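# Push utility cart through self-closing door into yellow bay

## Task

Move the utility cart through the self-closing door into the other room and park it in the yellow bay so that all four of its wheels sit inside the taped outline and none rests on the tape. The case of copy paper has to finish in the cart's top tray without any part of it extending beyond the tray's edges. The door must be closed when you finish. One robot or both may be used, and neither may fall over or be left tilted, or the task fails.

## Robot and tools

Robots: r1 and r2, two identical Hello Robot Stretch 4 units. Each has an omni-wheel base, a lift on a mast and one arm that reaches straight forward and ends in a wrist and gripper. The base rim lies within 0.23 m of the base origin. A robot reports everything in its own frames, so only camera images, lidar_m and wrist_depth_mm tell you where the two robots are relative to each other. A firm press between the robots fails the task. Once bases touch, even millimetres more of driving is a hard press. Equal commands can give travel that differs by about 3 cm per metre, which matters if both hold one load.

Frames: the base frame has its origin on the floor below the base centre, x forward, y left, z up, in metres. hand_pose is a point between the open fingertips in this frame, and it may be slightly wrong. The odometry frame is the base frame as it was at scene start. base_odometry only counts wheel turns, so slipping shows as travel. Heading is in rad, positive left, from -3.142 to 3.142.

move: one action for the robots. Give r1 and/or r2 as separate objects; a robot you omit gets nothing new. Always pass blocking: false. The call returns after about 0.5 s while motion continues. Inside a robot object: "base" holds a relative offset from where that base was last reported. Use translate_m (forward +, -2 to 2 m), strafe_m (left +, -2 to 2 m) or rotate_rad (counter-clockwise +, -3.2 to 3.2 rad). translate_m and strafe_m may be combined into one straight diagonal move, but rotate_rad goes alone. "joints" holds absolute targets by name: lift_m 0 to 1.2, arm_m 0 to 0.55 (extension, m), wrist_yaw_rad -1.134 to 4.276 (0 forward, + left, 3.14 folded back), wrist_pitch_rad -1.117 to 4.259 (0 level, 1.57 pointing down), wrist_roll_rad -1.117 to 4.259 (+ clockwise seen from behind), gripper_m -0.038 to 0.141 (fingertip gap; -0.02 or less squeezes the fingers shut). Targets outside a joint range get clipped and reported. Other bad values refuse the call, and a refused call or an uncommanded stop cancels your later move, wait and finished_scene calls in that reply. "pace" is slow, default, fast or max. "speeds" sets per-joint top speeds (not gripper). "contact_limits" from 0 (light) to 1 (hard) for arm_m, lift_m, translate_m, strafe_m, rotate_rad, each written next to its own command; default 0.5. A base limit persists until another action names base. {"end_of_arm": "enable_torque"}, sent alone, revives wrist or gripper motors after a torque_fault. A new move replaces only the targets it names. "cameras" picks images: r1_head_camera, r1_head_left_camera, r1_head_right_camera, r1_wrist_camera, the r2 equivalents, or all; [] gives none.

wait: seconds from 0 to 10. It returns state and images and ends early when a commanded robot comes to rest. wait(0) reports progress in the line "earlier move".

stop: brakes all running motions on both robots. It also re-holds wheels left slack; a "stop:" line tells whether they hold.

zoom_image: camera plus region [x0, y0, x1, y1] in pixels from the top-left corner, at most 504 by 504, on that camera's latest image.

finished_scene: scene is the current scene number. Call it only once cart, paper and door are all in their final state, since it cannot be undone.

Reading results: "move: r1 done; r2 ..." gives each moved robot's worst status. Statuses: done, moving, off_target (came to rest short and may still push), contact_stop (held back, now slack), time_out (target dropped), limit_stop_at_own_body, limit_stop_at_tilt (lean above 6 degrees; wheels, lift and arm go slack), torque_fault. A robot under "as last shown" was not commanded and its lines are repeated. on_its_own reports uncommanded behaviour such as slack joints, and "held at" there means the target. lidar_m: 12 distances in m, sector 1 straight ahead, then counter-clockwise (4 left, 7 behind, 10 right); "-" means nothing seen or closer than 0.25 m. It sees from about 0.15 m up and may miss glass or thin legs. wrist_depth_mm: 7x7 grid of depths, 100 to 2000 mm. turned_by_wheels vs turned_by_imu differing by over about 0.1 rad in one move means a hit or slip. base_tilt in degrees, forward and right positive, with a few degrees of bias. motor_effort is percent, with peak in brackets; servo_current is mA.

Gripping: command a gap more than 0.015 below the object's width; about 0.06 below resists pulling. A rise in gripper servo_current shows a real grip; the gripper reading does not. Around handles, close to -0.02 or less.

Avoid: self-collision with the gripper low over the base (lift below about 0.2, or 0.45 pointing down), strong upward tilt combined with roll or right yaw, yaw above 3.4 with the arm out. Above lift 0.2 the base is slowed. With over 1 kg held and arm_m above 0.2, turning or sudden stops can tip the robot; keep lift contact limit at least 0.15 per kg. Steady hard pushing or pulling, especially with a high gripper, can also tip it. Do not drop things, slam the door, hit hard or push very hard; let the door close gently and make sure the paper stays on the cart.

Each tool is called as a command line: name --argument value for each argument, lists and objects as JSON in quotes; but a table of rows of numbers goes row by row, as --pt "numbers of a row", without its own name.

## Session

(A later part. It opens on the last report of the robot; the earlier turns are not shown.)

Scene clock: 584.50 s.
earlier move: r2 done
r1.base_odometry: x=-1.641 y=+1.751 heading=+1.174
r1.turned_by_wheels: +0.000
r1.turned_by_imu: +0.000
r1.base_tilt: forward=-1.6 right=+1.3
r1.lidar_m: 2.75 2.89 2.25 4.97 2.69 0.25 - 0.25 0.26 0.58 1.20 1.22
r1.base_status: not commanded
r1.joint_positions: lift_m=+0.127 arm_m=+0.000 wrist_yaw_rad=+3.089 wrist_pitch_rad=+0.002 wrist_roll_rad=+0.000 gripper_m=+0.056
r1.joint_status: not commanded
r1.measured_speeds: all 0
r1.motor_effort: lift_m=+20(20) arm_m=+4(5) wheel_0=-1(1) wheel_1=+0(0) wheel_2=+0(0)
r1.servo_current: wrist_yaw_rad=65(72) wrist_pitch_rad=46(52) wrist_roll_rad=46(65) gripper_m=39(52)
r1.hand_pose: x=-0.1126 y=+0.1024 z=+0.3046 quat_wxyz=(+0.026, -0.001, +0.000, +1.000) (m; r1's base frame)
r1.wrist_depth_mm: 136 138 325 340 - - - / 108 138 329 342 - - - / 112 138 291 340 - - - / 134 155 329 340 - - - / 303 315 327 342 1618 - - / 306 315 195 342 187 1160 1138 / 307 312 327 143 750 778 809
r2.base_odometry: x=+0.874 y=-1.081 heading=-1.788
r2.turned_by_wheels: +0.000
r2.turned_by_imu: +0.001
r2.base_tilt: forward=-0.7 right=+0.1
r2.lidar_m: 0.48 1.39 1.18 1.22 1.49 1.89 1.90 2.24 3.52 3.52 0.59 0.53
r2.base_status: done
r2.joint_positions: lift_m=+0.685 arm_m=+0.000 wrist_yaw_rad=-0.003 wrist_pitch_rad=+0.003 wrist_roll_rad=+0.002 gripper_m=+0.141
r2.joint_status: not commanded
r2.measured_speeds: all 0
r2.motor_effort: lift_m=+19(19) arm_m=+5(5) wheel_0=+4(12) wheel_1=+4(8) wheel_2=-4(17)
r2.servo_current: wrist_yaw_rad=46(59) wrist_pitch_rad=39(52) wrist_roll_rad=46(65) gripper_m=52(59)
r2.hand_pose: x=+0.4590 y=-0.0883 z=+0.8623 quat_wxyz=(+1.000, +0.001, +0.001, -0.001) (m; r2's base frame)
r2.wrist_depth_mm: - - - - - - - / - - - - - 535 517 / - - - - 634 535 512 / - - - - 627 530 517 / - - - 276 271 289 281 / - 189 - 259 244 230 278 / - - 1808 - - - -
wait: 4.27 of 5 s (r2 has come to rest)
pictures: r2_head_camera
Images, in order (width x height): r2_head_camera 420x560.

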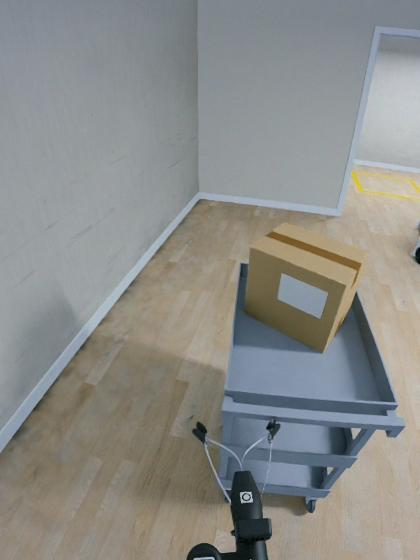

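move --blocking false --r2 '{"base":{"translate_m":-0.06}}' --cameras '[]'

wait --seconds 1.5 --cameras '[]'

move --blocking false --r2 '{"base":{"strafe_m":0.58}}' --cameras '[]'

wait --seconds 4 --cameras '["r2_head_camera"]'

Scene clock: 604.43 s.
move: r2 moving
r1: as last shown
r1.lidar_m: 2.75 2.89 2.22 4.95 2.70 0.25 - 0.25 0.27 0.59 1.21 1.22
r1.motor_effort: lift_m=+20(20) arm_m=+4(5) wheel_0=+0(1) wheel_1=+0(0) wheel_2=+0(0)
r1.servo_current: wrist_yaw_rad=33(52) wrist_pitch_rad=39(46) wrist_roll_rad=39(52) gripper_m=46(46)
r1.wrist_depth_mm: 136 138 325 338 - - - / 108 138 327 340 - - - / 113 138 293 342 - - - / 134 155 329 342 - - - / 303 319 327 340 1661 - - / 306 317 196 342 188 1160 1160 / 304 310 327 142 750 788 820
r2.base_odometry: x=+0.881 y=-1.051 heading=-1.788
r2.turned_by_wheels: +0.000
r2.turned_by_imu: +0.000
r2.base_tilt: forward=-0.7 right=+0.2
r2.lidar_m: 0.52 1.41 1.18 1.18 1.48 1.87 1.87 2.25 3.51 3.51 0.64 0.54
r2.base_status: translate_m moving
r2.joint_positions: lift_m=+0.685 arm_m=+0.000 wrist_yaw_rad=-0.003 wrist_pitch_rad=+0.003 wrist_roll_rad=+0.002 gripper_m=+0.141
r2.joint_status: not commanded
r2.measured_speeds: translate_m=-0.118 strafe_m=+0.000 rotate_rad=+0.001 lift_m=+0.000 arm_m=+0.000 wrist_yaw_rad=+0.000 wrist_pitch_rad=+0.000 wrist_roll_rad=+0.000
r2.motor_effort: lift_m=+19(19) arm_m=+4(5) wheel_0=-6(10) wheel_1=-6(9) wheel_2=+13(13)
r2.servo_current: wrist_yaw_rad=39(59) wrist_pitch_rad=46(46) wrist_roll_rad=52(59) gripper_m=46(52)
r2.hand_pose: x=+0.4590 y=-0.0882 z=+0.8623 quat_wxyz=(+1.000, +0.001, +0.001, -0.001) (m; r2's base frame)
r2.wrist_depth_mm: - - - - - - - / - - - - - 559 - / - - - - 647 544 580 / - - - - 654 549 574 / - - - 291 277 262 252 / - 190 - 293 198 252 301 / - - 1808 - - - 831
pictures: none
No camera images: "cameras" was empty.

Scene clock: 605.20 s.
earlier move: r2 done
r1.base_odometry: x=-1.641 y=+1.751 heading=+1.174
r1.turned_by_wheels: +0.000
r1.turned_by_imu: +0.000
r1.base_tilt: forward=-1.6 right=+1.3
r1.lidar_m: 2.74 2.89 2.26 4.96 2.71 0.25 - 0.25 0.25 0.57 1.21 1.19
r1.base_status: not commanded
r1.joint_positions: lift_m=+0.127 arm_m=+0.000 wrist_yaw_rad=+3.089 wrist_pitch_rad=+0.002 wrist_roll_rad=+0.000 gripper_m=+0.056
r1.joint_status: not commanded
r1.measured_speeds: all 0
r1.motor_effort: lift_m=+20(20) arm_m=+4(5) wheel_0=+0(1) wheel_1=+0(0) wheel_2=+0(0)
r1.servo_current: wrist_yaw_rad=39(65) wrist_pitch_rad=46(46) wrist_roll_rad=59(65) gripper_m=39(46)
r1.hand_pose: x=-0.1126 y=+0.1024 z=+0.3046 quat_wxyz=(+0.026, -0.001, +0.000, +1.000) (m; r1's base frame)
r1.wrist_depth_mm: 136 138 327 340 - - - / 108 138 330 340 - - - / 112 138 293 342 - - - / 134 155 329 342 - - - / 303 315 329 340 1708 - - / 304 317 196 343 187 1160 1138 / 304 310 325 143 741 778 798
r2.base_odometry: x=+0.887 y=-1.023 heading=-1.788
r2.turned_by_wheels: +0.000
r2.turned_by_imu: +0.000
r2.base_tilt: forward=-0.7 right=+0.1
r2.lidar_m: 0.56 1.39 1.21 1.21 1.52 1.84 1.85 2.24 3.51 3.53 0.67 0.56
r2.base_status: done
r2.joint_positions: lift_m=+0.685 arm_m=+0.000 wrist_yaw_rad=-0.003 wrist_pitch_rad=+0.003 wrist_roll_rad=+0.002 gripper_m=+0.141
r2.joint_status: not commanded
r2.measured_speeds: all 0
r2.motor_effort: lift_m=+19(19) arm_m=+5(5) wheel_0=-3(10) wheel_1=-4(9) wheel_2=+3(13)
r2.servo_current: wrist_yaw_rad=39(59) wrist_pitch_rad=39(46) wrist_roll_rad=39(65) gripper_m=46(59)
r2.hand_pose: x=+0.4590 y=-0.0882 z=+0.8623 quat_wxyz=(+1.000, +0.001, +0.001, -0.001) (m; r2's base frame)
r2.wrist_depth_mm: - - - - - - - / - - - - - 597 - / - - - - 683 569 - / - - - - 683 574 621 / - - - 330 310 291 278 / - 190 - 325 199 336 332 / - - 1808 - - - 854
wait: 0.77 of 1.5 s (r2 has come to rest)
pictures: none
No camera images: "cameras" was empty.

Scene clock: 605.70 s.
move: r2 moving
r1: as last shown
r1.lidar_m: 2.74 2.89 2.26 4.95 2.73 0.25 - 0.25 0.27 0.58 1.21 1.20
r1.motor_effort: lift_m=+20(20) arm_m=+4(4) wheel_0=+0(1) wheel_1=+0(0) wheel_2=+0(0)
r1.servo_current: wrist_yaw_rad=59(59) wrist_pitch_rad=46(52) wrist_roll_rad=46(46) gripper_m=39(46)
r1.wrist_depth_mm: 136 138 327 340 - - - / 108 138 329 338 - - - / 113 138 291 340 - - - / 134 155 329 340 - - - / 304 315 327 342 1618 - - / 306 314 195 343 187 1160 1118 / 304 309 327 143 741 778 809
r2.base_odometry: x=+0.922 y=-1.031 heading=-1.788
r2.turned_by_wheels: +0.000
r2.turned_by_imu: +0.000
r2.base_tilt: forward=-0.7 right=+0.1
r2.lidar_m: 0.56 1.35 1.17 1.16 1.46 1.83 1.82 2.18 3.54 3.55 0.68 0.52
r2.base_status: strafe_m moving
r2.joint_positions: lift_m=+0.685 arm_m=+0.000 wrist_yaw_rad=-0.003 wrist_pitch_rad=+0.003 wrist_roll_rad=+0.002 gripper_m=+0.141
r2.joint_status: not commanded
r2.measured_speeds: translate_m=-0.001 strafe_m=+0.140 rotate_rad=+0.007 lift_m=+0.000 arm_m=+0.000 wrist_yaw_rad=+0.000 wrist_pitch_rad=+0.000 wrist_roll_rad=+0.000
r2.motor_effort: lift_m=+19(19) arm_m=+5(5) wheel_0=-10(10) wheel_1=+11(11) wheel_2=+0(3)
r2.servo_current: wrist_yaw_rad=39(59) wrist_pitch_rad=39(46) wrist_roll_rad=52(59) gripper_m=52(59)
r2.hand_pose: x=+0.4590 y=-0.0882 z=+0.8623 quat_wxyz=(+1.000, +0.001, +0.001, -0.001) (m; r2's base frame)
r2.wrist_depth_mm: - - - - - - - / - - - - - 627 - / - - - - 699 591 597 / - - - - 699 597 603 / - - - - 315 298 286 / - 190 - 325 198 204 340 / - - 1863 - - - 866
pictures: none
No camera images: "cameras" was empty.

Scene clock: 608.47 s.
earlier move: r2 done
r1.base_odometry: x=-1.641 y=+1.751 heading=+1.174
r1.turned_by_wheels: +0.000
r1.turned_by_imu: +0.000
r1.base_tilt: forward=-1.6 right=+1.3
r1.lidar_m: 2.72 2.88 2.25 4.96 2.67 0.25 - 0.25 0.26 0.56 1.22 1.20
r1.base_status: not commanded
r1.joint_positions: lift_m=+0.127 arm_m=+0.000 wrist_yaw_rad=+3.089 wrist_pitch_rad=+0.002 wrist_roll_rad=+0.000 gripper_m=+0.056
r1.joint_status: not commanded
r1.measured_speeds: all 0
r1.motor_effort: lift_m=+20(20) arm_m=+4(5) wheel_0=+0(1) wheel_1=+0(0) wheel_2=+0(0)
r1.servo_current: wrist_yaw_rad=39(72) wrist_pitch_rad=39(52) wrist_roll_rad=39(65) gripper_m=39(52)
r1.hand_pose: x=-0.1126 y=+0.1024 z=+0.3046 quat_wxyz=(+0.026, -0.001, +0.000, +1.000) (m; r1's base frame)
r1.wrist_depth_mm: 136 138 327 338 - - - / 108 138 329 338 - - - / 112 138 291 342 - - - / 134 155 325 342 - - - / 303 317 327 343 1661 - - / 306 317 195 343 188 1160 1160 / 304 312 327 143 741 788 831
r2.base_odometry: x=+1.453 y=-1.148 heading=-1.788
r2.turned_by_wheels: +0.000
r2.turned_by_imu: +0.000
r2.base_tilt: forward=-0.7 right=+0.1
r2.lidar_m: 1.29 0.77 0.64 0.64 0.85 1.56 1.66 2.01 3.73 4.08 0.83 0.92
r2.base_status: done
r2.joint_positions: lift_m=+0.685 arm_m=+0.000 wrist_yaw_rad=-0.003 wrist_pitch_rad=+0.003 wrist_roll_rad=+0.002 gripper_m=+0.141
r2.joint_status: not commanded
r2.measured_speeds: all 0
r2.motor_effort: lift_m=+19(19) arm_m=+5(5) wheel_0=-2(12) wheel_1=+2(12) wheel_2=+0(3)
r2.servo_current: wrist_yaw_rad=39(65) wrist_pitch_rad=46(46) wrist_roll_rad=46(59) gripper_m=52(59)
r2.hand_pose: x=+0.4590 y=-0.0882 z=+0.8623 quat_wxyz=(+1.000, +0.001, +0.001, -0.001) (m; r2's base frame)
r2.wrist_depth_mm: - - - - - - - / - - - - - - - / - - - - - - - / - - - - - - - / - - - - - - - / - 190 - - - - - / - - - - 1921 1756 1863
wait: 2.77 of 4 s (r2 has come to rest)
pictures: r2_head_camera
Images, in order (width x height): r2_head_camera 420x560.

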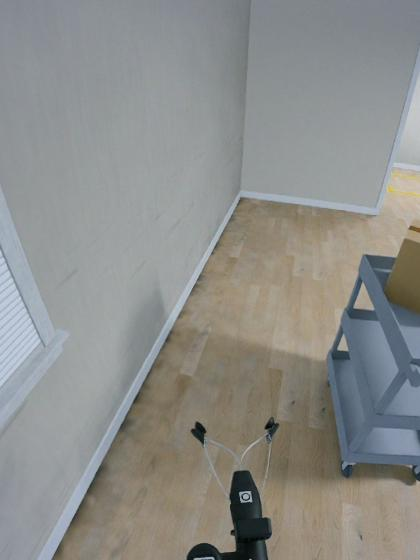

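move --blocking false --r2 '{"base":{"rotate_rad":-1.68},"pace":"slow","joints":{"lift_m":0.665}}' --cameras '[]'

wait --seconds 4 --cameras '["r2_head_camera"]'

move --blocking false --r2 '{"base":{"translate_m":0.06,"strafe_m":1.12}}' --cameras '[]'

wait --seconds 8 --cameras '["r2_head_camera","r2_wrist_camera"]'

Scene clock: 619.37 s.
move: r2 moving
r1: as last shown
r1.lidar_m: 2.73 2.91 2.26 4.94 2.68 0.25 - 0.25 0.27 0.55 1.21 1.23
r1.servo_current: wrist_yaw_rad=59(78) wrist_pitch_rad=39(46) wrist_roll_rad=59(59) gripper_m=39(46)
r1.wrist_depth_mm: 136 138 325 342 - - - / 108 138 329 340 - - - / 112 139 293 340 - - - / 135 155 327 342 - - - / 303 315 329 342 1708 - - / 304 317 195 342 187 1182 1138 / 306 312 327 143 750 778 809
r2.base_odometry: x=+1.453 y=-1.148 heading=-1.914
r2.turned_by_wheels: -0.125
r2.turned_by_imu: -0.121
r2.base_tilt: forward=-0.7 right=+0.1
r2.lidar_m: 1.58 0.82 0.64 0.64 0.78 1.28 1.65 1.86 3.02 4.04 0.88 0.83
r2.base_status: rotate_rad moving
r2.joint_positions: lift_m=+0.667 arm_m=+0.000 wrist_yaw_rad=-0.003 wrist_pitch_rad=+0.003 wrist_roll_rad=+0.002 gripper_m=+0.141
r2.joint_status: lift_m moving
r2.measured_speeds: translate_m=+0.001 strafe_m=+0.000 rotate_rad=-0.492 lift_m=-0.029 arm_m=+0.000 wrist_yaw_rad=+0.000 wrist_pitch_rad=+0.000 wrist_roll_rad=+0.000
r2.motor_effort: lift_m=+15(18) arm_m=+4(5) wheel_0=+6(7) wheel_1=+8(8) wheel_2=+9(9)
r2.servo_current: wrist_yaw_rad=52(59) wrist_pitch_rad=46(46) wrist_roll_rad=46(52) gripper_m=46(52)
r2.hand_pose: x=+0.4590 y=-0.0882 z=+0.8445 quat_wxyz=(+1.000, +0.001, +0.001, -0.001) (m; r2's base frame)
r2.wrist_depth_mm: - - - - - - - / - - - - - - - / - - - - - - - / - - - - - - - / - - - - - - - / - 189 - - - 1025 - / - - - - 1921 1921 -
pictures: none
No camera images: "cameras" was empty.

Scene clock: 621.83 s.
earlier move: r2 done
r1.base_odometry: x=-1.641 y=+1.751 heading=+1.174
r1.turned_by_wheels: +0.000
r1.turned_by_imu: +0.000
r1.base_tilt: forward=-1.6 right=+1.2
r1.lidar_m: 2.73 2.88 2.25 4.95 2.68 0.25 - 0.25 0.27 0.57 1.19 1.23
r1.base_status: not commanded
r1.joint_positions: lift_m=+0.127 arm_m=+0.000 wrist_yaw_rad=+3.089 wrist_pitch_rad=+0.002 wrist_roll_rad=+0.000 gripper_m=+0.056
r1.joint_status: not commanded
r1.measured_speeds: all 0
r1.motor_effort: lift_m=+20(20) arm_m=+4(5) wheel_0=+0(1) wheel_1=+0(0) wheel_2=+0(0)
r1.servo_current: wrist_yaw_rad=39(78) wrist_pitch_rad=33(52) wrist_roll_rad=46(65) gripper_m=33(52)
r1.hand_pose: x=-0.1126 y=+0.1024 z=+0.3046 quat_wxyz=(+0.026, -0.001, +0.000, +1.000) (m; r1's base frame)
r1.wrist_depth_mm: 136 137 325 340 - - - / 108 138 329 340 - - - / 112 139 293 340 - - - / 134 155 327 340 - - - / 301 315 327 340 1537 - - / 304 317 195 340 188 1160 1098 / 304 312 327 143 741 788 809
r2.base_odometry: x=+1.453 y=-1.148 heading=+2.816
r2.turned_by_wheels: -1.554
r2.turned_by_imu: -1.512
r2.base_tilt: forward=-0.7 right=+0.1
r2.lidar_m: 4.05 0.88 0.84 1.51 0.79 0.65 0.63 0.80 1.36 1.65 1.87 3.14
r2.base_status: done
r2.joint_positions: lift_m=+0.665 arm_m=+0.000 wrist_yaw_rad=-0.003 wrist_pitch_rad=+0.003 wrist_roll_rad=+0.002 gripper_m=+0.141
r2.joint_status: all done
r2.measured_speeds: all 0
r2.motor_effort: lift_m=+14(18) arm_m=+4(5) wheel_0=+5(10) wheel_1=+5(9) wheel_2=+6(10)
r2.servo_current: wrist_yaw_rad=59(59) wrist_pitch_rad=39(46) wrist_roll_rad=52(59) gripper_m=46(59)
r2.hand_pose: x=+0.4590 y=-0.0882 z=+0.8428 quat_wxyz=(+1.000, +0.001, +0.001, -0.001) (m; r2's base frame)
r2.wrist_depth_mm: - - - - - - - / - - - - - - - / - - - - - - - / - - - - - - - / - - - - - - - / - - - - - - - / 1863 1863 1863 - 1808 1708 1756
wait: 2.47 of 4 s (r2 has come to rest)
pictures: r2_head_camera
Images, in order (width x height): r2_head_camera 420x560.

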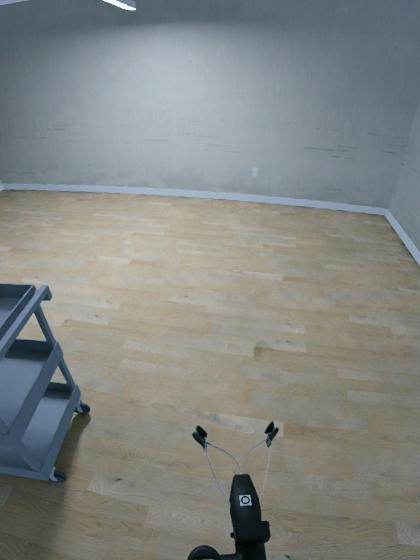

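Scene clock: 622.33 s.
move: r2 moving
r1: as last shown
r1.base_tilt: forward=-1.6 right=+1.3
r1.lidar_m: 2.74 2.90 2.25 4.94 2.71 0.25 - 0.25 0.25 0.59 1.20 1.19
r1.servo_current: wrist_yaw_rad=46(59) wrist_pitch_rad=39(46) wrist_roll_rad=33(59) gripper_m=39(46)
r1.wrist_depth_mm: 136 138 327 340 - - - / 108 138 329 342 - - - / 112 139 291 340 - - - / 134 155 327 340 - - - / 303 315 327 342 1661 - - / 303 315 195 345 187 1160 1160 / 306 310 327 143 741 788 809
r2.base_odometry: x=+1.440 y=-1.181 heading=+2.816
r2.turned_by_wheels: +0.000
r2.turned_by_imu: +0.000
r2.base_tilt: forward=-0.7 right=+0.1
r2.lidar_m: 4.05 0.84 0.83 1.54 0.80 0.62 0.66 0.79 1.30 1.68 1.94 3.20
r2.base_status: translate_m moving; strafe_m moving
r2.joint_positions: lift_m=+0.665 arm_m=+0.000 wrist_yaw_rad=-0.003 wrist_pitch_rad=+0.003 wrist_roll_rad=+0.002 gripper_m=+0.141
r2.joint_status: not commanded
r2.measured_speeds: translate_m=+0.005 strafe_m=+0.135 rotate_rad=+0.000 lift_m=+0.000 arm_m=+0.000 wrist_yaw_rad=+0.000 wrist_pitch_rad=+0.000 wrist_roll_rad=+0.000
r2.motor_effort: lift_m=+14(14) arm_m=+4(5) wheel_0=-11(12) wheel_1=+11(11) wheel_2=-5(6)
r2.servo_current: wrist_yaw_rad=46(52) wrist_pitch_rad=46(46) wrist_roll_rad=52(52) gripper_m=39(52)
r2.hand_pose: x=+0.4590 y=-0.0882 z=+0.8428 quat_wxyz=(+1.000, +0.001, +0.001, -0.001) (m; r2's base frame)
r2.wrist_depth_mm: - - - - - - - / - - - - - - - / - - - - - - - / - - - - - - - / - - - - - - - / - - - - - - - / 1921 1756 1921 - 1863 1756 1808
pictures: none
No camera images: "cameras" was empty.

Scene clock: 626.93 s.
earlier move: r2 done
r1.base_odometry: x=-1.641 y=+1.751 heading=+1.174
r1.turned_by_wheels: +0.000
r1.turned_by_imu: +0.000
r1.base_tilt: forward=-1.6 right=+1.3
r1.lidar_m: 2.75 2.90 2.24 4.96 2.70 0.25 - 0.26 0.28 0.56 1.22 1.21
r1.base_status: not commanded
r1.joint_positions: lift_m=+0.127 arm_m=+0.000 wrist_yaw_rad=+3.089 wrist_pitch_rad=+0.002 wrist_roll_rad=+0.000 gripper_m=+0.056
r1.joint_status: not commanded
r1.measured_speeds: all 0
r1.motor_effort: lift_m=+20(20) arm_m=+4(5) wheel_0=+0(1) wheel_1=+0(0) wheel_2=+0(0)
r1.servo_current: wrist_yaw_rad=59(72) wrist_pitch_rad=33(52) wrist_roll_rad=39(65) gripper_m=39(46)
r1.hand_pose: x=-0.1126 y=+0.1024 z=+0.3046 quat_wxyz=(+0.026, -0.001, +0.000, +1.000) (m; r1's base frame)
r1.wrist_depth_mm: 136 138 325 338 - - - / 108 138 327 340 - - - / 113 139 291 342 - - - / 134 155 329 340 - - - / 304 317 327 342 1576 - - / 306 315 195 342 188 1182 1160 / 304 310 327 143 741 788 820
r2.base_odometry: x=+1.038 y=-2.190 heading=+2.815
r2.turned_by_wheels: +0.000
r2.turned_by_imu: +0.001
r2.base_tilt: forward=-0.7 right=+0.1
r2.lidar_m: 0.54 0.62 3.06 1.09 0.61 0.51 0.49 0.59 0.93 2.76 3.12 0.56
r2.base_status: done
r2.joint_positions: lift_m=+0.665 arm_m=+0.000 wrist_yaw_rad=-0.003 wrist_pitch_rad=+0.003 wrist_roll_rad=+0.002 gripper_m=+0.141
r2.joint_status: not commanded
r2.measured_speeds: all 0
r2.motor_effort: lift_m=+15(15) arm_m=+4(5) wheel_0=-2(14) wheel_1=+1(13) wheel_2=-7(8)
r2.servo_current: wrist_yaw_rad=52(59) wrist_pitch_rad=33(52) wrist_roll_rad=39(59) gripper_m=46(59)
r2.hand_pose: x=+0.4590 y=-0.0882 z=+0.8427 quat_wxyz=(+1.000, +0.001, +0.001, -0.001) (m; r2's base frame)
r2.wrist_depth_mm: - - 452 379 - - - / - - 407 377 535 - - / - - 413 379 539 - - / - - 418 379 508 - - / - 343 330 320 310 301 293 / - 201 330 319 309 298 298 / 1921 1808 1756 - - - 1756
wait: 4.60 of 8 s (r2 has come to rest)
pictures: r2_head_camera, r2_wrist_camera
Images, in order (width x height): r2_head_camera 420x560, r2_wrist_camera 616x392.

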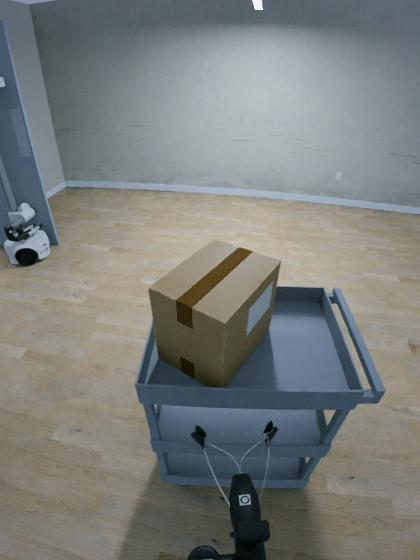

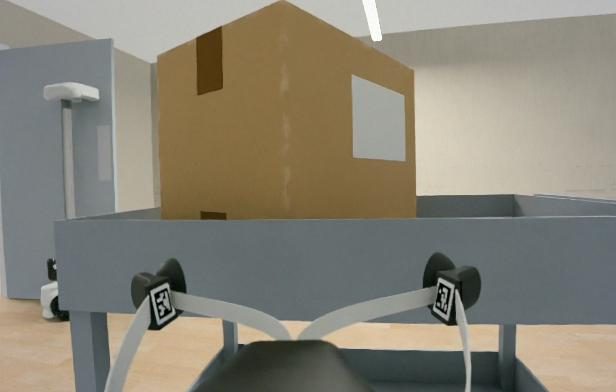

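move --blocking false --r2 '{"base":{"translate_m":0.5},"pace":"slow"}' --cameras '[]'

wait --seconds 8 --cameras '["r2_head_camera"]'

Scene clock: 636.03 s.
move: r2 moving
r1: as last shown
r1.lidar_m: 2.74 2.90 2.25 4.95 2.68 0.25 - 0.25 0.27 0.58 1.22 1.23
r1.servo_current: wrist_yaw_rad=46(65) wrist_pitch_rad=39(52) wrist_roll_rad=26(59) gripper_m=39(46)
r1.wrist_depth_mm: 135 138 325 338 - - - / 108 138 329 340 - - - / 112 139 293 342 - - - / 134 155 329 340 - - - / 303 315 325 342 1618 - - / 304 317 195 342 187 1182 1138 / 307 310 327 143 750 788 820
r2.base_odometry: x=+1.026 y=-2.186 heading=+2.816
r2.turned_by_wheels: +0.000
r2.turned_by_imu: +0.001
r2.base_tilt: forward=-0.7 right=+0.1
r2.lidar_m: 0.53 0.56 3.06 1.12 0.58 0.52 0.52 0.59 0.90 2.74 3.11 0.54
r2.base_status: translate_m moving
r2.joint_positions: lift_m=+0.665 arm_m=+0.000 wrist_yaw_rad=-0.003 wrist_pitch_rad=+0.003 wrist_roll_rad=+0.002 gripper_m=+0.141
r2.joint_status: not commanded
r2.measured_speeds: translate_m=+0.048 strafe_m=+0.000 rotate_rad=+0.000 lift_m=+0.000 arm_m=+0.000 wrist_yaw_rad=+0.000 wrist_pitch_rad=+0.000 wrist_roll_rad=+0.000
r2.motor_effort: lift_m=+15(15) arm_m=+4(5) wheel_0=+5(7) wheel_1=+6(6) wheel_2=-10(10)
r2.servo_current: wrist_yaw_rad=39(59) wrist_pitch_rad=46(46) wrist_roll_rad=39(52) gripper_m=52(52)
r2.hand_pose: x=+0.4590 y=-0.0882 z=+0.8427 quat_wxyz=(+1.000, +0.001, +0.001, -0.001) (m; r2's base frame)
r2.wrist_depth_mm: - - 407 366 - - - / - - 394 368 492 - - / - - 402 366 517 - - / - - 404 368 496 - - / - 330 322 310 301 290 283 / - 218 319 309 300 289 287 / 1863 1756 1863 - - - 1756
pictures: none
No camera images: "cameras" was empty.

Scene clock: 641.80 s.
earlier move: r2 done
r1.base_odometry: x=-1.641 y=+1.751 heading=+1.174
r1.turned_by_wheels: +0.000
r1.turned_by_imu: +0.000
r1.base_tilt: forward=-1.6 right=+1.2
r1.lidar_m: 2.73 2.55 1.87 4.94 2.67 0.25 - 0.25 0.26 0.56 1.21 1.22
r1.base_status: not commanded
r1.joint_positions: lift_m=+0.127 arm_m=+0.000 wrist_yaw_rad=+3.089 wrist_pitch_rad=+0.002 wrist_roll_rad=+0.000 gripper_m=+0.056
r1.joint_status: not commanded
r1.measured_speeds: all 0
r1.motor_effort: lift_m=+20(20) arm_m=+4(5) wheel_0=+0(1) wheel_1=+0(0) wheel_2=+0(0)
r1.servo_current: wrist_yaw_rad=59(65) wrist_pitch_rad=39(52) wrist_roll_rad=52(65) gripper_m=46(52)
r1.hand_pose: x=-0.1126 y=+0.1024 z=+0.3046 quat_wxyz=(+0.026, -0.001, +0.000, +1.000) (m; r1's base frame)
r1.wrist_depth_mm: 136 138 324 340 - - - / 108 138 327 340 - - - / 112 139 293 340 - - - / 134 155 327 340 - - - / 303 315 329 342 1661 - - / 306 314 195 342 188 1160 1138 / 304 310 327 143 741 788 820
r2.base_odometry: x=+0.564 y=-2.030 heading=+2.815
r2.turned_by_wheels: +0.000
r2.turned_by_imu: +0.001
r2.base_tilt: forward=-0.7 right=+0.1
r2.lidar_m: 0.42 0.40 2.96 2.18 1.20 0.98 0.98 1.12 1.89 2.85 3.24 0.57
r2.base_status: done
r2.joint_positions: lift_m=+0.665 arm_m=+0.000 wrist_yaw_rad=+0.000 wrist_pitch_rad=+0.003 wrist_roll_rad=+0.002 gripper_m=+0.141
r2.joint_status: not commanded
r2.measured_speeds: all 0
r2.motor_effort: lift_m=+15(15) arm_m=+4(5) wheel_0=+3(11) wheel_1=+4(8) wheel_2=-7(16)
r2.servo_current: wrist_yaw_rad=39(65) wrist_pitch_rad=39(52) wrist_roll_rad=46(59) gripper_m=46(59)
r2.hand_pose: x=+0.4592 y=-0.0875 z=+0.8427 quat_wxyz=(+1.000, +0.001, +0.001, +0.000) (m; r2's base frame)
r2.wrist_depth_mm: 264 265 - - - - - / 265 265 459 - - - - / 267 265 459 - - - - / 270 266 418 - - - - / 220 235 264 290 329 379 - / 216 217 253 282 319 402 - / 214 - - - 1863 1708 1756
wait: 5.77 of 8 s (r2 has come to rest)
pictures: r2_head_camera
Images, in order (width x height): r2_head_camera 420x560.

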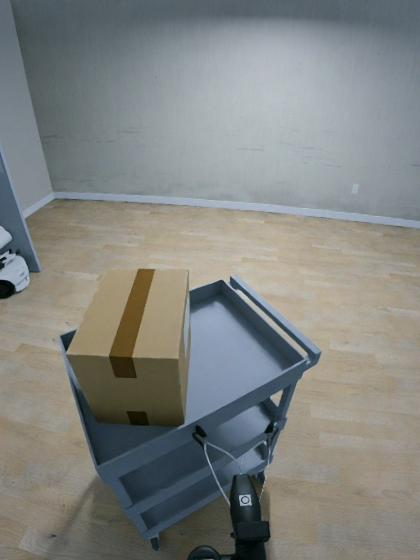

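move --blocking false --cameras '["r2_head_camera"]' --r2 '{"base":{"translate_m":-0.08}}'

wait --seconds 2 --cameras '["r2_head_camera","r2_head_left_camera","r2_head_right_camera"]'

Scene clock: 665.20 s.
move: r2 moving
r1: as last shown
r1.lidar_m: 2.73 2.60 1.87 4.95 2.69 0.25 - 0.25 0.26 0.58 1.19 1.20
r1.motor_effort: lift_m=+20(20) arm_m=+4(4) wheel_0=+0(0) wheel_1=+0(0) wheel_2=+0(0)
r1.servo_current: wrist_yaw_rad=46(52) wrist_pitch_rad=46(46) wrist_roll_rad=46(59) gripper_m=39(46)
r1.wrist_depth_mm: 136 138 325 340 - - - / 108 138 327 340 - - - / 113 139 293 340 - - - / 134 155 327 343 - - - / 303 315 329 342 1576 - - / 304 317 195 340 188 1160 1138 / 306 310 329 143 741 778 809
r2.base_odometry: x=+0.594 y=-2.040 heading=+2.815
r2.turned_by_wheels: +0.000
r2.turned_by_imu: +0.000
r2.base_tilt: forward=-0.6 right=+0.1
r2.lidar_m: 0.45 0.41 2.93 2.10 1.14 0.97 0.97 1.10 1.80 2.85 3.28 0.61
r2.base_status: translate_m moving
r2.joint_positions: lift_m=+0.665 arm_m=+0.000 wrist_yaw_rad=+0.000 wrist_pitch_rad=+0.003 wrist_roll_rad=+0.002 gripper_m=+0.141
r2.joint_status: not commanded
r2.measured_speeds: translate_m=-0.120 strafe_m=+0.000 rotate_rad=-0.002 lift_m=+0.000 arm_m=+0.000 wrist_yaw_rad=+0.000 wrist_pitch_rad=+0.000 wrist_roll_rad=+0.000
r2.motor_effort: lift_m=+15(15) arm_m=+4(5) wheel_0=-6(8) wheel_1=-8(8) wheel_2=+12(12)
r2.servo_current: wrist_yaw_rad=52(59) wrist_pitch_rad=39(46) wrist_roll_rad=46(52) gripper_m=52(52)
r2.hand_pose: x=+0.4592 y=-0.0875 z=+0.8427 quat_wxyz=(+1.000, +0.001, +0.001, +0.000) (m; r2's base frame)
r2.wrist_depth_mm: 296 290 - - - - - / 297 294 452 - - - - / 298 294 449 - - - - / 300 294 452 - - - - / 236 257 282 315 353 399 - / 237 247 276 303 345 424 - / - - 1921 - 1863 439 1808
pictures: r2_head_camera
Images, in order (width x height): r2_head_camera 420x560.

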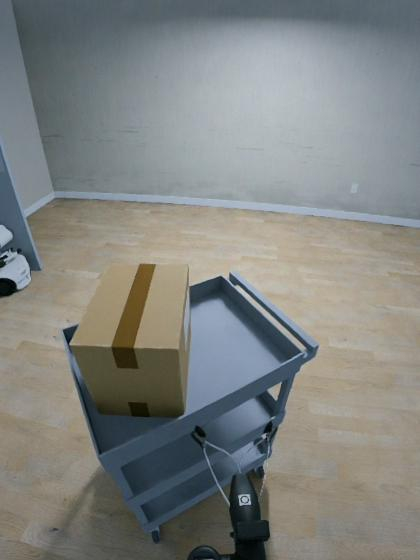

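Scene clock: 666.13 s.
earlier move: r2 done
r1.base_odometry: x=-1.641 y=+1.751 heading=+1.174
r1.turned_by_wheels: +0.000
r1.turned_by_imu: +0.000
r1.base_tilt: forward=-1.6 right=+1.2
r1.lidar_m: 2.72 2.60 1.88 4.96 2.68 0.25 - 0.25 0.26 0.59 1.21 1.23
r1.base_status: not commanded
r1.joint_positions: lift_m=+0.127 arm_m=+0.000 wrist_yaw_rad=+3.089 wrist_pitch_rad=+0.002 wrist_roll_rad=+0.000 gripper_m=+0.056
r1.joint_status: not commanded
r1.measured_speeds: all 0
r1.motor_effort: lift_m=+20(20) arm_m=+4(4) wheel_0=+0(1) wheel_1=+0(0) wheel_2=+0(0)
r1.servo_current: wrist_yaw_rad=52(72) wrist_pitch_rad=46(46) wrist_roll_rad=59(59) gripper_m=39(46)
r1.hand_pose: x=-0.1126 y=+0.1024 z=+0.3046 quat_wxyz=(+0.026, -0.001, +0.000, +1.000) (m; r1's base frame)
r1.wrist_depth_mm: 136 138 327 342 - - - / 108 138 329 340 - - - / 112 139 293 340 - - - / 134 156 327 342 - - - / 304 317 327 343 1661 - - / 306 315 195 342 187 1160 1138 / 304 309 327 143 741 778 820
r2.base_odometry: x=+0.640 y=-2.055 heading=+2.815
r2.turned_by_wheels: +0.000
r2.turned_by_imu: +0.000
r2.base_tilt: forward=-0.7 right=+0.1
r2.lidar_m: 0.52 0.47 2.97 1.97 1.10 0.91 0.92 1.05 1.70 2.83 3.25 0.64
r2.base_status: done
r2.joint_positions: lift_m=+0.665 arm_m=+0.000 wrist_yaw_rad=+0.000 wrist_pitch_rad=+0.003 wrist_roll_rad=+0.002 gripper_m=+0.141
r2.joint_status: not commanded
r2.measured_speeds: all 0
r2.motor_effort: lift_m=+15(15) arm_m=+4(5) wheel_0=-3(12) wheel_1=-3(8) wheel_2=+2(13)
r2.servo_current: wrist_yaw_rad=52(65) wrist_pitch_rad=39(46) wrist_roll_rad=59(59) gripper_m=46(52)
r2.hand_pose: x=+0.4592 y=-0.0875 z=+0.8427 quat_wxyz=(+1.000, +0.001, +0.001, +0.000) (m; r2's base frame)
r2.wrist_depth_mm: 347 342 - - - - - / 351 342 477 - - - - / 353 343 473 - - - - / 355 343 430 - - - - / 274 297 329 366 410 469 - / 274 217 330 166 213 484 - / 1756 1921 - - 1808 1618 1708
wait: 0.93 of 2 s (r2 has come to rest)
pictures: r2_head_camera, r2_head_left_camera, r2_head_right_camera
Images, in order (width x height): r2_head_camera 420x560, r2_head_left_camera 420x672, r2_head_right_camera 420x672.

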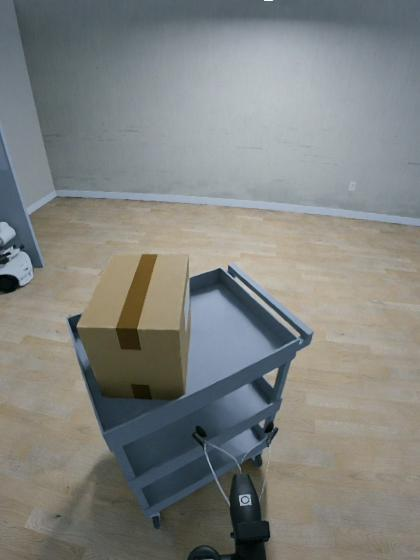

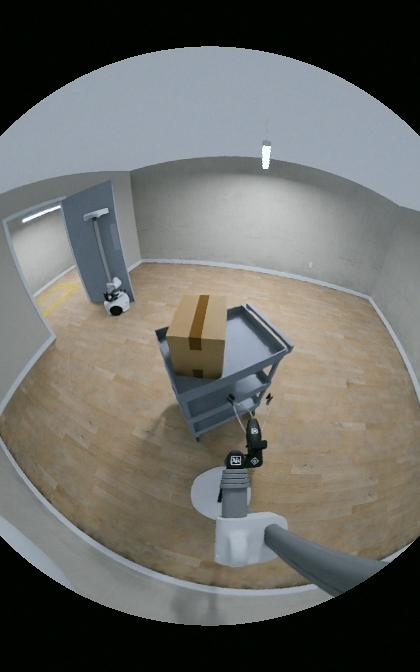

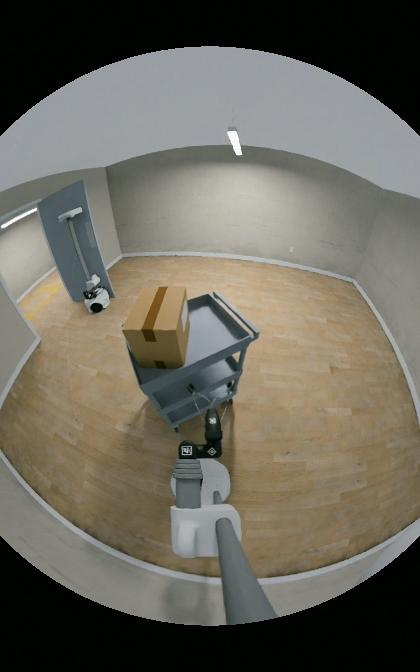

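move --blocking false --cameras '[]' --r2 '{"base":{"translate_m":-0.14}}'

wait --seconds 3 --cameras '[]'

move --blocking false --cameras '[]' --r2 '{"base":{"rotate_rad":0.35}}'

wait --seconds 3 --cameras '["r2_head_camera"]'

Scene clock: 677.00 s.
move: r2 moving
r1: as last shown
r1.base_tilt: forward=-1.6 right=+1.3
r1.lidar_m: 2.74 2.64 1.87 4.95 2.67 0.25 - 0.25 0.27 0.58 1.21 1.22
r1.motor_effort: lift_m=+20(20) arm_m=+4(5) wheel_0=+0(1) wheel_1=+0(0) wheel_2=+0(0)
r1.servo_current: wrist_yaw_rad=39(72) wrist_pitch_rad=39(52) wrist_roll_rad=46(59) gripper_m=46(46)
r1.wrist_depth_mm: 136 138 325 340 - - - / 108 138 327 340 - - - / 112 138 293 342 - - - / 134 155 329 342 - - - / 303 317 327 342 1661 - - / 304 314 195 342 187 1160 1118 / 304 309 327 143 741 778 820
r2.base_odometry: x=+0.670 y=-2.066 heading=+2.815
r2.turned_by_wheels: +0.000
r2.turned_by_imu: +0.000
r2.base_tilt: forward=-0.6 right=+0.1
r2.lidar_m: 0.53 0.52 2.99 1.92 1.07 0.89 0.87 1.00 1.62 2.84 3.23 0.69
r2.base_status: translate_m moving
r2.joint_positions: lift_m=+0.665 arm_m=+0.000 wrist_yaw_rad=+0.000 wrist_pitch_rad=+0.003 wrist_roll_rad=+0.002 gripper_m=+0.141
r2.joint_status: not commanded
r2.measured_speeds: translate_m=-0.122 strafe_m=+0.000 rotate_rad=-0.001 lift_m=+0.000 arm_m=+0.000 wrist_yaw_rad=+0.000 wrist_pitch_rad=+0.000 wrist_roll_rad=+0.000
r2.motor_effort: lift_m=+15(15) arm_m=+5(5) wheel_0=-8(10) wheel_1=-8(9) wheel_2=+12(12)
r2.servo_current: wrist_yaw_rad=52(52) wrist_pitch_rad=46(46) wrist_roll_rad=39(52) gripper_m=52(59)
r2.hand_pose: x=+0.4592 y=-0.0875 z=+0.8427 quat_wxyz=(+1.000, +0.001, +0.001, +0.000) (m; r2's base frame)
r2.wrist_depth_mm: 377 366 - - - - - / 375 370 473 - - - - / 382 373 469 - - - - / 384 373 427 - - - - / 291 314 351 394 439 500 - / 290 218 353 166 - 500 - / 1863 1921 - - 1808 1618 1756
pictures: none
No camera images: "cameras" was empty.

Scene clock: 678.27 s.
earlier move: r2 done
r1.base_odometry: x=-1.641 y=+1.751 heading=+1.174
r1.turned_by_wheels: +0.000
r1.turned_by_imu: +0.000
r1.base_tilt: forward=-1.6 right=+1.3
r1.lidar_m: 2.74 2.72 1.86 4.94 2.67 0.25 - 0.25 0.27 0.59 1.20 1.19
r1.base_status: not commanded
r1.joint_positions: lift_m=+0.127 arm_m=+0.000 wrist_yaw_rad=+3.089 wrist_pitch_rad=+0.002 wrist_roll_rad=+0.000 gripper_m=+0.056
r1.joint_status: not commanded
r1.measured_speeds: all 0
r1.motor_effort: lift_m=+20(20) arm_m=+4(5) wheel_0=+0(1) wheel_1=+0(0) wheel_2=+0(0)
r1.servo_current: wrist_yaw_rad=46(78) wrist_pitch_rad=46(52) wrist_roll_rad=26(59) gripper_m=39(46)
r1.hand_pose: x=-0.1126 y=+0.1024 z=+0.3046 quat_wxyz=(+0.026, -0.001, +0.000, +1.000) (m; r1's base frame)
r1.wrist_depth_mm: 136 137 327 338 - - - / 108 138 329 338 - - - / 112 138 293 343 - - - / 134 155 329 340 - - - / 303 315 329 340 1661 - - / 304 317 196 340 188 1182 1138 / 304 310 325 143 750 759 820
r2.base_odometry: x=+0.773 y=-2.100 heading=+2.815
r2.turned_by_wheels: +0.000
r2.turned_by_imu: +0.000
r2.base_tilt: forward=-0.7 right=+0.0
r2.lidar_m: 0.62 0.60 2.97 1.71 0.91 0.77 0.78 0.89 1.43 2.81 3.23 0.86
r2.base_status: done
r2.joint_positions: lift_m=+0.665 arm_m=+0.000 wrist_yaw_rad=+0.000 wrist_pitch_rad=+0.003 wrist_roll_rad=+0.002 gripper_m=+0.141
r2.joint_status: not commanded
r2.measured_speeds: all 0
r2.motor_effort: lift_m=+15(15) arm_m=+5(5) wheel_0=-2(12) wheel_1=-3(9) wheel_2=+4(13)
r2.servo_current: wrist_yaw_rad=46(59) wrist_pitch_rad=39(46) wrist_roll_rad=52(59) gripper_m=46(59)
r2.hand_pose: x=+0.4592 y=-0.0875 z=+0.8427 quat_wxyz=(+1.000, +0.001, +0.001, +0.000) (m; r2's base frame)
r2.wrist_depth_mm: - - - - - - - / - 484 500 - - - - / - 488 500 - - - - / 504 488 484 530 788 - - / 377 404 455 508 585 - - / 397 217 216 - - - - / - - - - 1921 1708 1756
wait: 1.27 of 3 s (r2 has come to rest)
pictures: none
No camera images: "cameras" was empty.

Scene clock: 678.77 s.
move: r2 moving
r1: as last shown
r1.lidar_m: 2.75 2.70 1.87 4.96 2.70 0.25 - 0.25 0.26 0.58 1.20 1.20
r1.motor_effort: lift_m=+20(20) arm_m=+4(4) wheel_0=+0(1) wheel_1=+0(0) wheel_2=+0(0)
r1.servo_current: wrist_yaw_rad=26(65) wrist_pitch_rad=39(46) wrist_roll_rad=52(59) gripper_m=39(46)
r1.wrist_depth_mm: 136 138 325 342 - - - / 108 138 327 340 - - - / 112 138 291 342 - - - / 134 155 329 342 - - - / 304 315 329 342 1618 - - / 306 314 195 343 187 1182 1138 / 304 312 327 143 741 768 831
r2.base_odometry: x=+0.772 y=-2.100 heading=+3.053
r2.turned_by_wheels: +0.238
r2.turned_by_imu: +0.232
r2.base_tilt: forward=-0.7 right=+0.1
r2.lidar_m: 0.61 2.72 2.99 1.17 0.83 0.77 0.81 1.00 2.47 2.89 3.77 0.71
r2.base_status: rotate_rad moving
r2.joint_positions: lift_m=+0.665 arm_m=+0.000 wrist_yaw_rad=+0.000 wrist_pitch_rad=+0.003 wrist_roll_rad=+0.002 gripper_m=+0.141
r2.joint_status: not commanded
r2.measured_speeds: translate_m=+0.001 strafe_m=-0.002 rotate_rad=+0.711 lift_m=+0.000 arm_m=+0.000 wrist_yaw_rad=+0.000 wrist_pitch_rad=+0.000 wrist_roll_rad=+0.000
r2.motor_effort: lift_m=+14(15) arm_m=+5(5) wheel_0=-4(8) wheel_1=-5(10) wheel_2=-7(11)
r2.servo_current: wrist_yaw_rad=39(59) wrist_pitch_rad=39(46) wrist_roll_rad=39(52) gripper_m=52(59)
r2.hand_pose: x=+0.4592 y=-0.0875 z=+0.8427 quat_wxyz=(+1.000, +0.001, +0.001, +0.000) (m; r2's base frame)
r2.wrist_depth_mm: - - - - - - - / - - 512 477 - - - / - - 512 477 - - - / - - 512 473 627 691 - / - - 404 430 452 484 525 / - - - - 917 - - / 1808 1756 - - - 866 1576
pictures: none
No camera images: "cameras" was empty.

Scene clock: 679.43 s.
earlier move: r2 done
r1.base_odometry: x=-1.641 y=+1.751 heading=+1.174
r1.turned_by_wheels: +0.000
r1.turned_by_imu: +0.000
r1.base_tilt: forward=-1.6 right=+1.3
r1.lidar_m: 2.73 2.72 1.86 4.96 2.70 0.25 - 0.25 0.26 0.59 1.22 1.22
r1.base_status: not commanded
r1.joint_positions: lift_m=+0.127 arm_m=+0.000 wrist_yaw_rad=+3.089 wrist_pitch_rad=+0.002 wrist_roll_rad=+0.000 gripper_m=+0.056
r1.joint_status: not commanded
r1.measured_speeds: all 0
r1.motor_effort: lift_m=+20(20) arm_m=+4(5) wheel_0=+0(1) wheel_1=+0(0) wheel_2=+0(0)
r1.servo_current: wrist_yaw_rad=39(65) wrist_pitch_rad=46(52) wrist_roll_rad=59(65) gripper_m=46(46)
r1.hand_pose: x=-0.1126 y=+0.1024 z=+0.3046 quat_wxyz=(+0.026, -0.001, +0.000, +1.000) (m; r1's base frame)
r1.wrist_depth_mm: 136 138 325 340 - - - / 108 138 329 342 - - - / 113 139 291 340 - - - / 134 155 329 340 - - - / 303 315 330 342 1708 - - / 304 315 195 343 187 1182 1138 / 306 310 327 143 741 759 820
r2.base_odometry: x=+0.773 y=-2.100 heading=-3.119
r2.turned_by_wheels: +0.111
r2.turned_by_imu: +0.108
r2.base_tilt: forward=-0.7 right=+0.0
r2.lidar_m: 0.58 2.72 2.64 1.07 0.80 0.75 0.82 1.15 2.81 2.94 4.10 0.66
r2.base_status: done
r2.joint_positions: lift_m=+0.665 arm_m=+0.000 wrist_yaw_rad=+0.000 wrist_pitch_rad=+0.003 wrist_roll_rad=+0.002 gripper_m=+0.141
r2.joint_status: not commanded
r2.measured_speeds: all 0
r2.motor_effort: lift_m=+15(15) arm_m=+4(5) wheel_0=-4(8) wheel_1=-2(10) wheel_2=-5(11)
r2.servo_current: wrist_yaw_rad=52(59) wrist_pitch_rad=39(46) wrist_roll_rad=33(59) gripper_m=46(59)
r2.hand_pose: x=+0.4592 y=-0.0875 z=+0.8427 quat_wxyz=(+1.000, +0.001, +0.001, +0.000) (m; r2's base frame)
r2.wrist_depth_mm: - - - - - - - / - - - 496 459 - - / - - - 504 459 - - / - - - 496 455 891 - / - - 392 397 410 418 433 / - - 216 - 196 204 - / 1863 1808 1756 - - - 1808
wait: 0.67 of 3 s (r2 has come to rest)
pictures: r2_head_camera
Images, in order (width x height): r2_head_camera 420x560.

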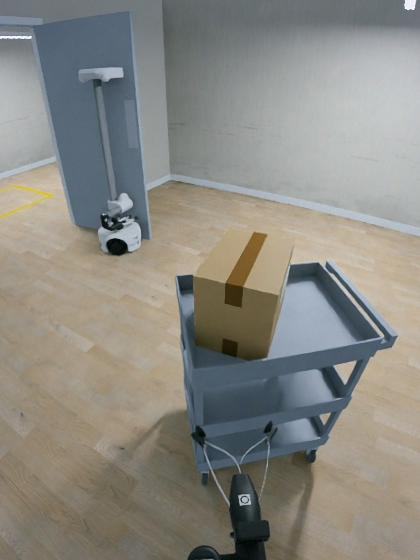

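move --blocking false --cameras '[]' --r2 '{"base":{"translate_m":0.35},"contact_limits":{"translate_m":0.5},"pace":"slow"}'

wait --seconds 5 --cameras '["r2_head_camera"]'

Scene clock: 684.17 s.
move: r2 moving
r1: as last shown
r1.lidar_m: 2.74 2.72 1.88 4.94 2.68 0.25 - 0.25 0.29 0.57 1.23 1.23
r1.motor_effort: lift_m=+20(20) arm_m=+4(4) wheel_0=+0(1) wheel_1=+0(0) wheel_2=+0(0)
r1.servo_current: wrist_yaw_rad=52(65) wrist_pitch_rad=39(52) wrist_roll_rad=39(52) gripper_m=39(46)
r1.wrist_depth_mm: 136 138 327 338 - - - / 108 138 330 340 - - - / 113 139 293 340 - - - / 134 155 327 340 - - - / 303 315 329 342 1661 - - / 306 317 195 342 187 1205 1118 / 304 310 327 143 741 788 831
r2.base_odometry: x=+0.760 y=-2.101 heading=-3.119
r2.turned_by_wheels: +0.000
r2.turned_by_imu: +0.001
r2.base_tilt: forward=-0.7 right=+0.0
r2.lidar_m: 0.60 2.73 2.66 1.08 0.81 0.77 0.82 1.15 2.81 2.95 4.08 0.65
r2.base_status: translate_m moving
r2.joint_positions: lift_m=+0.665 arm_m=+0.000 wrist_yaw_rad=+0.000 wrist_pitch_rad=+0.003 wrist_roll_rad=+0.002 gripper_m=+0.141
r2.joint_status: not commanded
r2.measured_speeds: translate_m=+0.048 strafe_m=+0.000 rotate_rad=+0.000 lift_m=+0.000 arm_m=+0.000 wrist_yaw_rad=+0.000 wrist_pitch_rad=+0.000 wrist_roll_rad=+0.000
r2.motor_effort: lift_m=+15(15) arm_m=+4(5) wheel_0=+5(6) wheel_1=+7(7) wheel_2=-10(11)
r2.servo_current: wrist_yaw_rad=39(52) wrist_pitch_rad=39(52) wrist_roll_rad=52(65) gripper_m=52(59)
r2.contact_limits: translate_m 0.5
r2.hand_pose: x=+0.4592 y=-0.0875 z=+0.8427 quat_wxyz=(+1.000, +0.001, +0.001, +0.000) (m; r2's base frame)
r2.wrist_depth_mm: - - - - - - - / - - - 484 452 - - / - - - 488 449 - - / - - - 484 449 - - / - - 384 387 397 407 418 / - - 196 166 196 203 - / 1863 1808 1808 - - - 1808
pictures: none
No camera images: "cameras" was empty.

Scene clock: 688.43 s.
earlier move: r2 done
r1.base_odometry: x=-1.641 y=+1.751 heading=+1.174
r1.turned_by_wheels: +0.000
r1.turned_by_imu: +0.000
r1.base_tilt: forward=-1.6 right=+1.3
r1.lidar_m: 2.74 2.39 1.64 4.94 2.67 0.25 - 0.25 0.27 0.58 1.21 1.21
r1.base_status: not commanded
r1.joint_positions: lift_m=+0.127 arm_m=+0.000 wrist_yaw_rad=+3.089 wrist_pitch_rad=+0.002 wrist_roll_rad=+0.000 gripper_m=+0.056
r1.joint_status: not commanded
r1.measured_speeds: all 0
r1.motor_effort: lift_m=+20(20) arm_m=+4(5) wheel_0=+0(1) wheel_1=+0(0) wheel_2=+0(0)
r1.servo_current: wrist_yaw_rad=59(72) wrist_pitch_rad=46(52) wrist_roll_rad=33(65) gripper_m=39(52)
r1.hand_pose: x=-0.1126 y=+0.1024 z=+0.3046 quat_wxyz=(+0.026, -0.001, +0.000, +1.000) (m; r1's base frame)
r1.wrist_depth_mm: 135 138 325 338 - - - / 108 138 330 342 - - - / 112 139 293 340 - - - / 134 154 327 342 - - - / 303 317 327 342 1618 - - / 304 315 195 342 188 1160 1138 / 307 309 325 143 750 788 809
r2.base_odometry: x=+0.423 y=-2.108 heading=-3.119
r2.turned_by_wheels: +0.000
r2.turned_by_imu: +0.001
r2.base_tilt: forward=-0.7 right=+0.1
r2.lidar_m: 0.44 2.40 2.81 1.46 1.10 1.06 1.15 1.56 2.99 3.17 0.72 0.50
r2.base_status: done
r2.joint_positions: lift_m=+0.665 arm_m=+0.000 wrist_yaw_rad=+0.000 wrist_pitch_rad=+0.003 wrist_roll_rad=+0.002 gripper_m=+0.141
r2.joint_status: not commanded
r2.measured_speeds: all 0
r2.motor_effort: lift_m=+15(15) arm_m=+4(5) wheel_0=+4(10) wheel_1=+6(8) wheel_2=-6(14)
r2.servo_current: wrist_yaw_rad=59(59) wrist_pitch_rad=46(52) wrist_roll_rad=39(65) gripper_m=52(59)
r2.contact_limits: translate_m 0.5
r2.hand_pose: x=+0.4592 y=-0.0875 z=+0.8427 quat_wxyz=(+1.000, +0.001, +0.001, +0.000) (m; r2's base frame)
r2.wrist_depth_mm: - - 349 307 300 - - / - - 355 309 298 - - / - - 357 312 297 - - / - - 359 312 297 715 - / - 242 243 248 249 251 254 / - 216 246 246 249 252 255 / 1756 - - - - - 1661
wait: 4.27 of 5 s (r2 has come to rest)
pictures: r2_head_camera
Images, in order (width x height): r2_head_camera 420x560.

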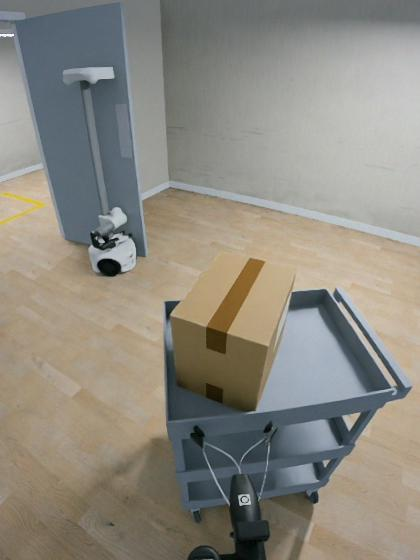

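move --blocking false --cameras '[]' --r2 '{"base":{"translate_m":0.25},"contact_limits":{"translate_m":0.7},"pace":"slow"}'

wait --seconds 5 --cameras '["r2_head_camera"]'

Scene clock: 696.60 s.
move: r2 moving
r1: as last shown
r1.lidar_m: 2.74 2.38 1.67 4.95 2.72 0.25 - 0.25 0.25 0.57 1.23 1.22
r1.servo_current: wrist_yaw_rad=39(65) wrist_pitch_rad=46(46) wrist_roll_rad=59(59) gripper_m=46(46)
r1.wrist_depth_mm: 136 138 325 336 - - - / 108 138 329 340 - - - / 112 139 293 338 - - - / 134 155 327 342 - - - / 303 315 327 340 1661 - - / 304 317 196 343 188 1182 1138 / 306 309 327 143 750 788 831
r2.base_odometry: x=+0.410 y=-2.109 heading=-3.119
r2.turned_by_wheels: +0.000
r2.turned_by_imu: +0.001
r2.base_tilt: forward=-0.7 right=+0.1
r2.lidar_m: 0.45 2.36 2.76 1.47 1.11 1.08 1.16 1.57 3.01 3.17 0.73 0.49
r2.base_status: translate_m moving
r2.joint_positions: lift_m=+0.665 arm_m=+0.000 wrist_yaw_rad=+0.000 wrist_pitch_rad=+0.003 wrist_roll_rad=+0.002 gripper_m=+0.141
r2.joint_status: not commanded
r2.measured_speeds: translate_m=+0.049 strafe_m=+0.000 rotate_rad=-0.002 lift_m=+0.000 arm_m=+0.000 wrist_yaw_rad=+0.000 wrist_pitch_rad=+0.000 wrist_roll_rad=+0.000
r2.motor_effort: lift_m=+15(15) arm_m=+5(5) wheel_0=+4(10) wheel_1=+7(8) wheel_2=-10(12)
r2.servo_current: wrist_yaw_rad=46(59) wrist_pitch_rad=33(46) wrist_roll_rad=52(59) gripper_m=46(52)
r2.contact_limits: translate_m 0.7
r2.hand_pose: x=+0.4592 y=-0.0875 z=+0.8427 quat_wxyz=(+1.000, +0.001, +0.001, +0.000) (m; r2's base frame)
r2.wrist_depth_mm: - - 349 304 303 - - / - - 351 304 300 - - / - - 353 306 303 - - / - - 357 310 301 - 668 / - 241 244 245 247 248 250 / - 241 243 245 248 249 252 / 1756 - - - - - 1661
pictures: none
No camera images: "cameras" was empty.

Scene clock: 699.87 s.
earlier move: r2 done
r1.base_odometry: x=-1.641 y=+1.751 heading=+1.174
r1.turned_by_wheels: +0.000
r1.turned_by_imu: +0.000
r1.base_tilt: forward=-1.6 right=+1.3
r1.lidar_m: 2.73 2.20 1.43 4.96 2.68 0.25 - 0.25 0.27 0.58 1.22 1.22
r1.base_status: not commanded
r1.joint_positions: lift_m=+0.127 arm_m=+0.000 wrist_yaw_rad=+3.089 wrist_pitch_rad=+0.002 wrist_roll_rad=+0.000 gripper_m=+0.056
r1.joint_status: not commanded
r1.measured_speeds: all 0
r1.motor_effort: lift_m=+20(20) arm_m=+4(5) wheel_0=+0(1) wheel_1=+0(0) wheel_2=+0(0)
r1.servo_current: wrist_yaw_rad=52(78) wrist_pitch_rad=39(52) wrist_roll_rad=52(72) gripper_m=39(52)
r1.hand_pose: x=-0.1126 y=+0.1024 z=+0.3046 quat_wxyz=(+0.026, -0.001, +0.000, +1.000) (m; r1's base frame)
r1.wrist_depth_mm: 136 138 327 340 - - - / 108 138 329 342 - - - / 112 138 291 340 - - - / 134 155 327 343 - - - / 301 315 329 340 1618 - - / 306 315 196 340 187 1160 1138 / 304 312 327 143 741 778 809
r2.base_odometry: x=+0.173 y=-2.114 heading=-3.119
r2.turned_by_wheels: +0.000
r2.turned_by_imu: +0.000
r2.base_tilt: forward=-0.7 right=+0.0
r2.lidar_m: 0.44 0.49 2.67 1.77 1.31 1.27 1.36 1.92 3.12 3.32 0.75 0.48
r2.base_status: done
r2.joint_positions: lift_m=+0.665 arm_m=+0.000 wrist_yaw_rad=+0.000 wrist_pitch_rad=+0.003 wrist_roll_rad=+0.002 gripper_m=+0.141
r2.joint_status: not commanded
r2.measured_speeds: all 0
r2.motor_effort: lift_m=+15(15) arm_m=+4(5) wheel_0=+5(12) wheel_1=+3(8) wheel_2=-7(12)
r2.servo_current: wrist_yaw_rad=46(65) wrist_pitch_rad=46(46) wrist_roll_rad=39(59) gripper_m=46(59)
r2.contact_limits: translate_m 0.7
r2.hand_pose: x=+0.4592 y=-0.0875 z=+0.8427 quat_wxyz=(+1.000, +0.001, +0.001, +0.000) (m; r2's base frame)
r2.wrist_depth_mm: - 368 307 282 - - - / - 373 309 283 473 - - / - 375 310 286 469 - - / - 377 314 289 469 - - / 242 241 242 243 243 244 244 / 243 216 243 244 244 245 245 / - - - - - - 1661
wait: 3.27 of 5 s (r2 has come to rest)
pictures: r2_head_camera
Images, in order (width x height): r2_head_camera 420x560.

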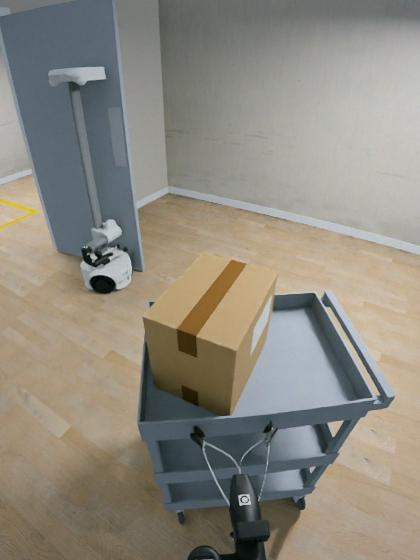

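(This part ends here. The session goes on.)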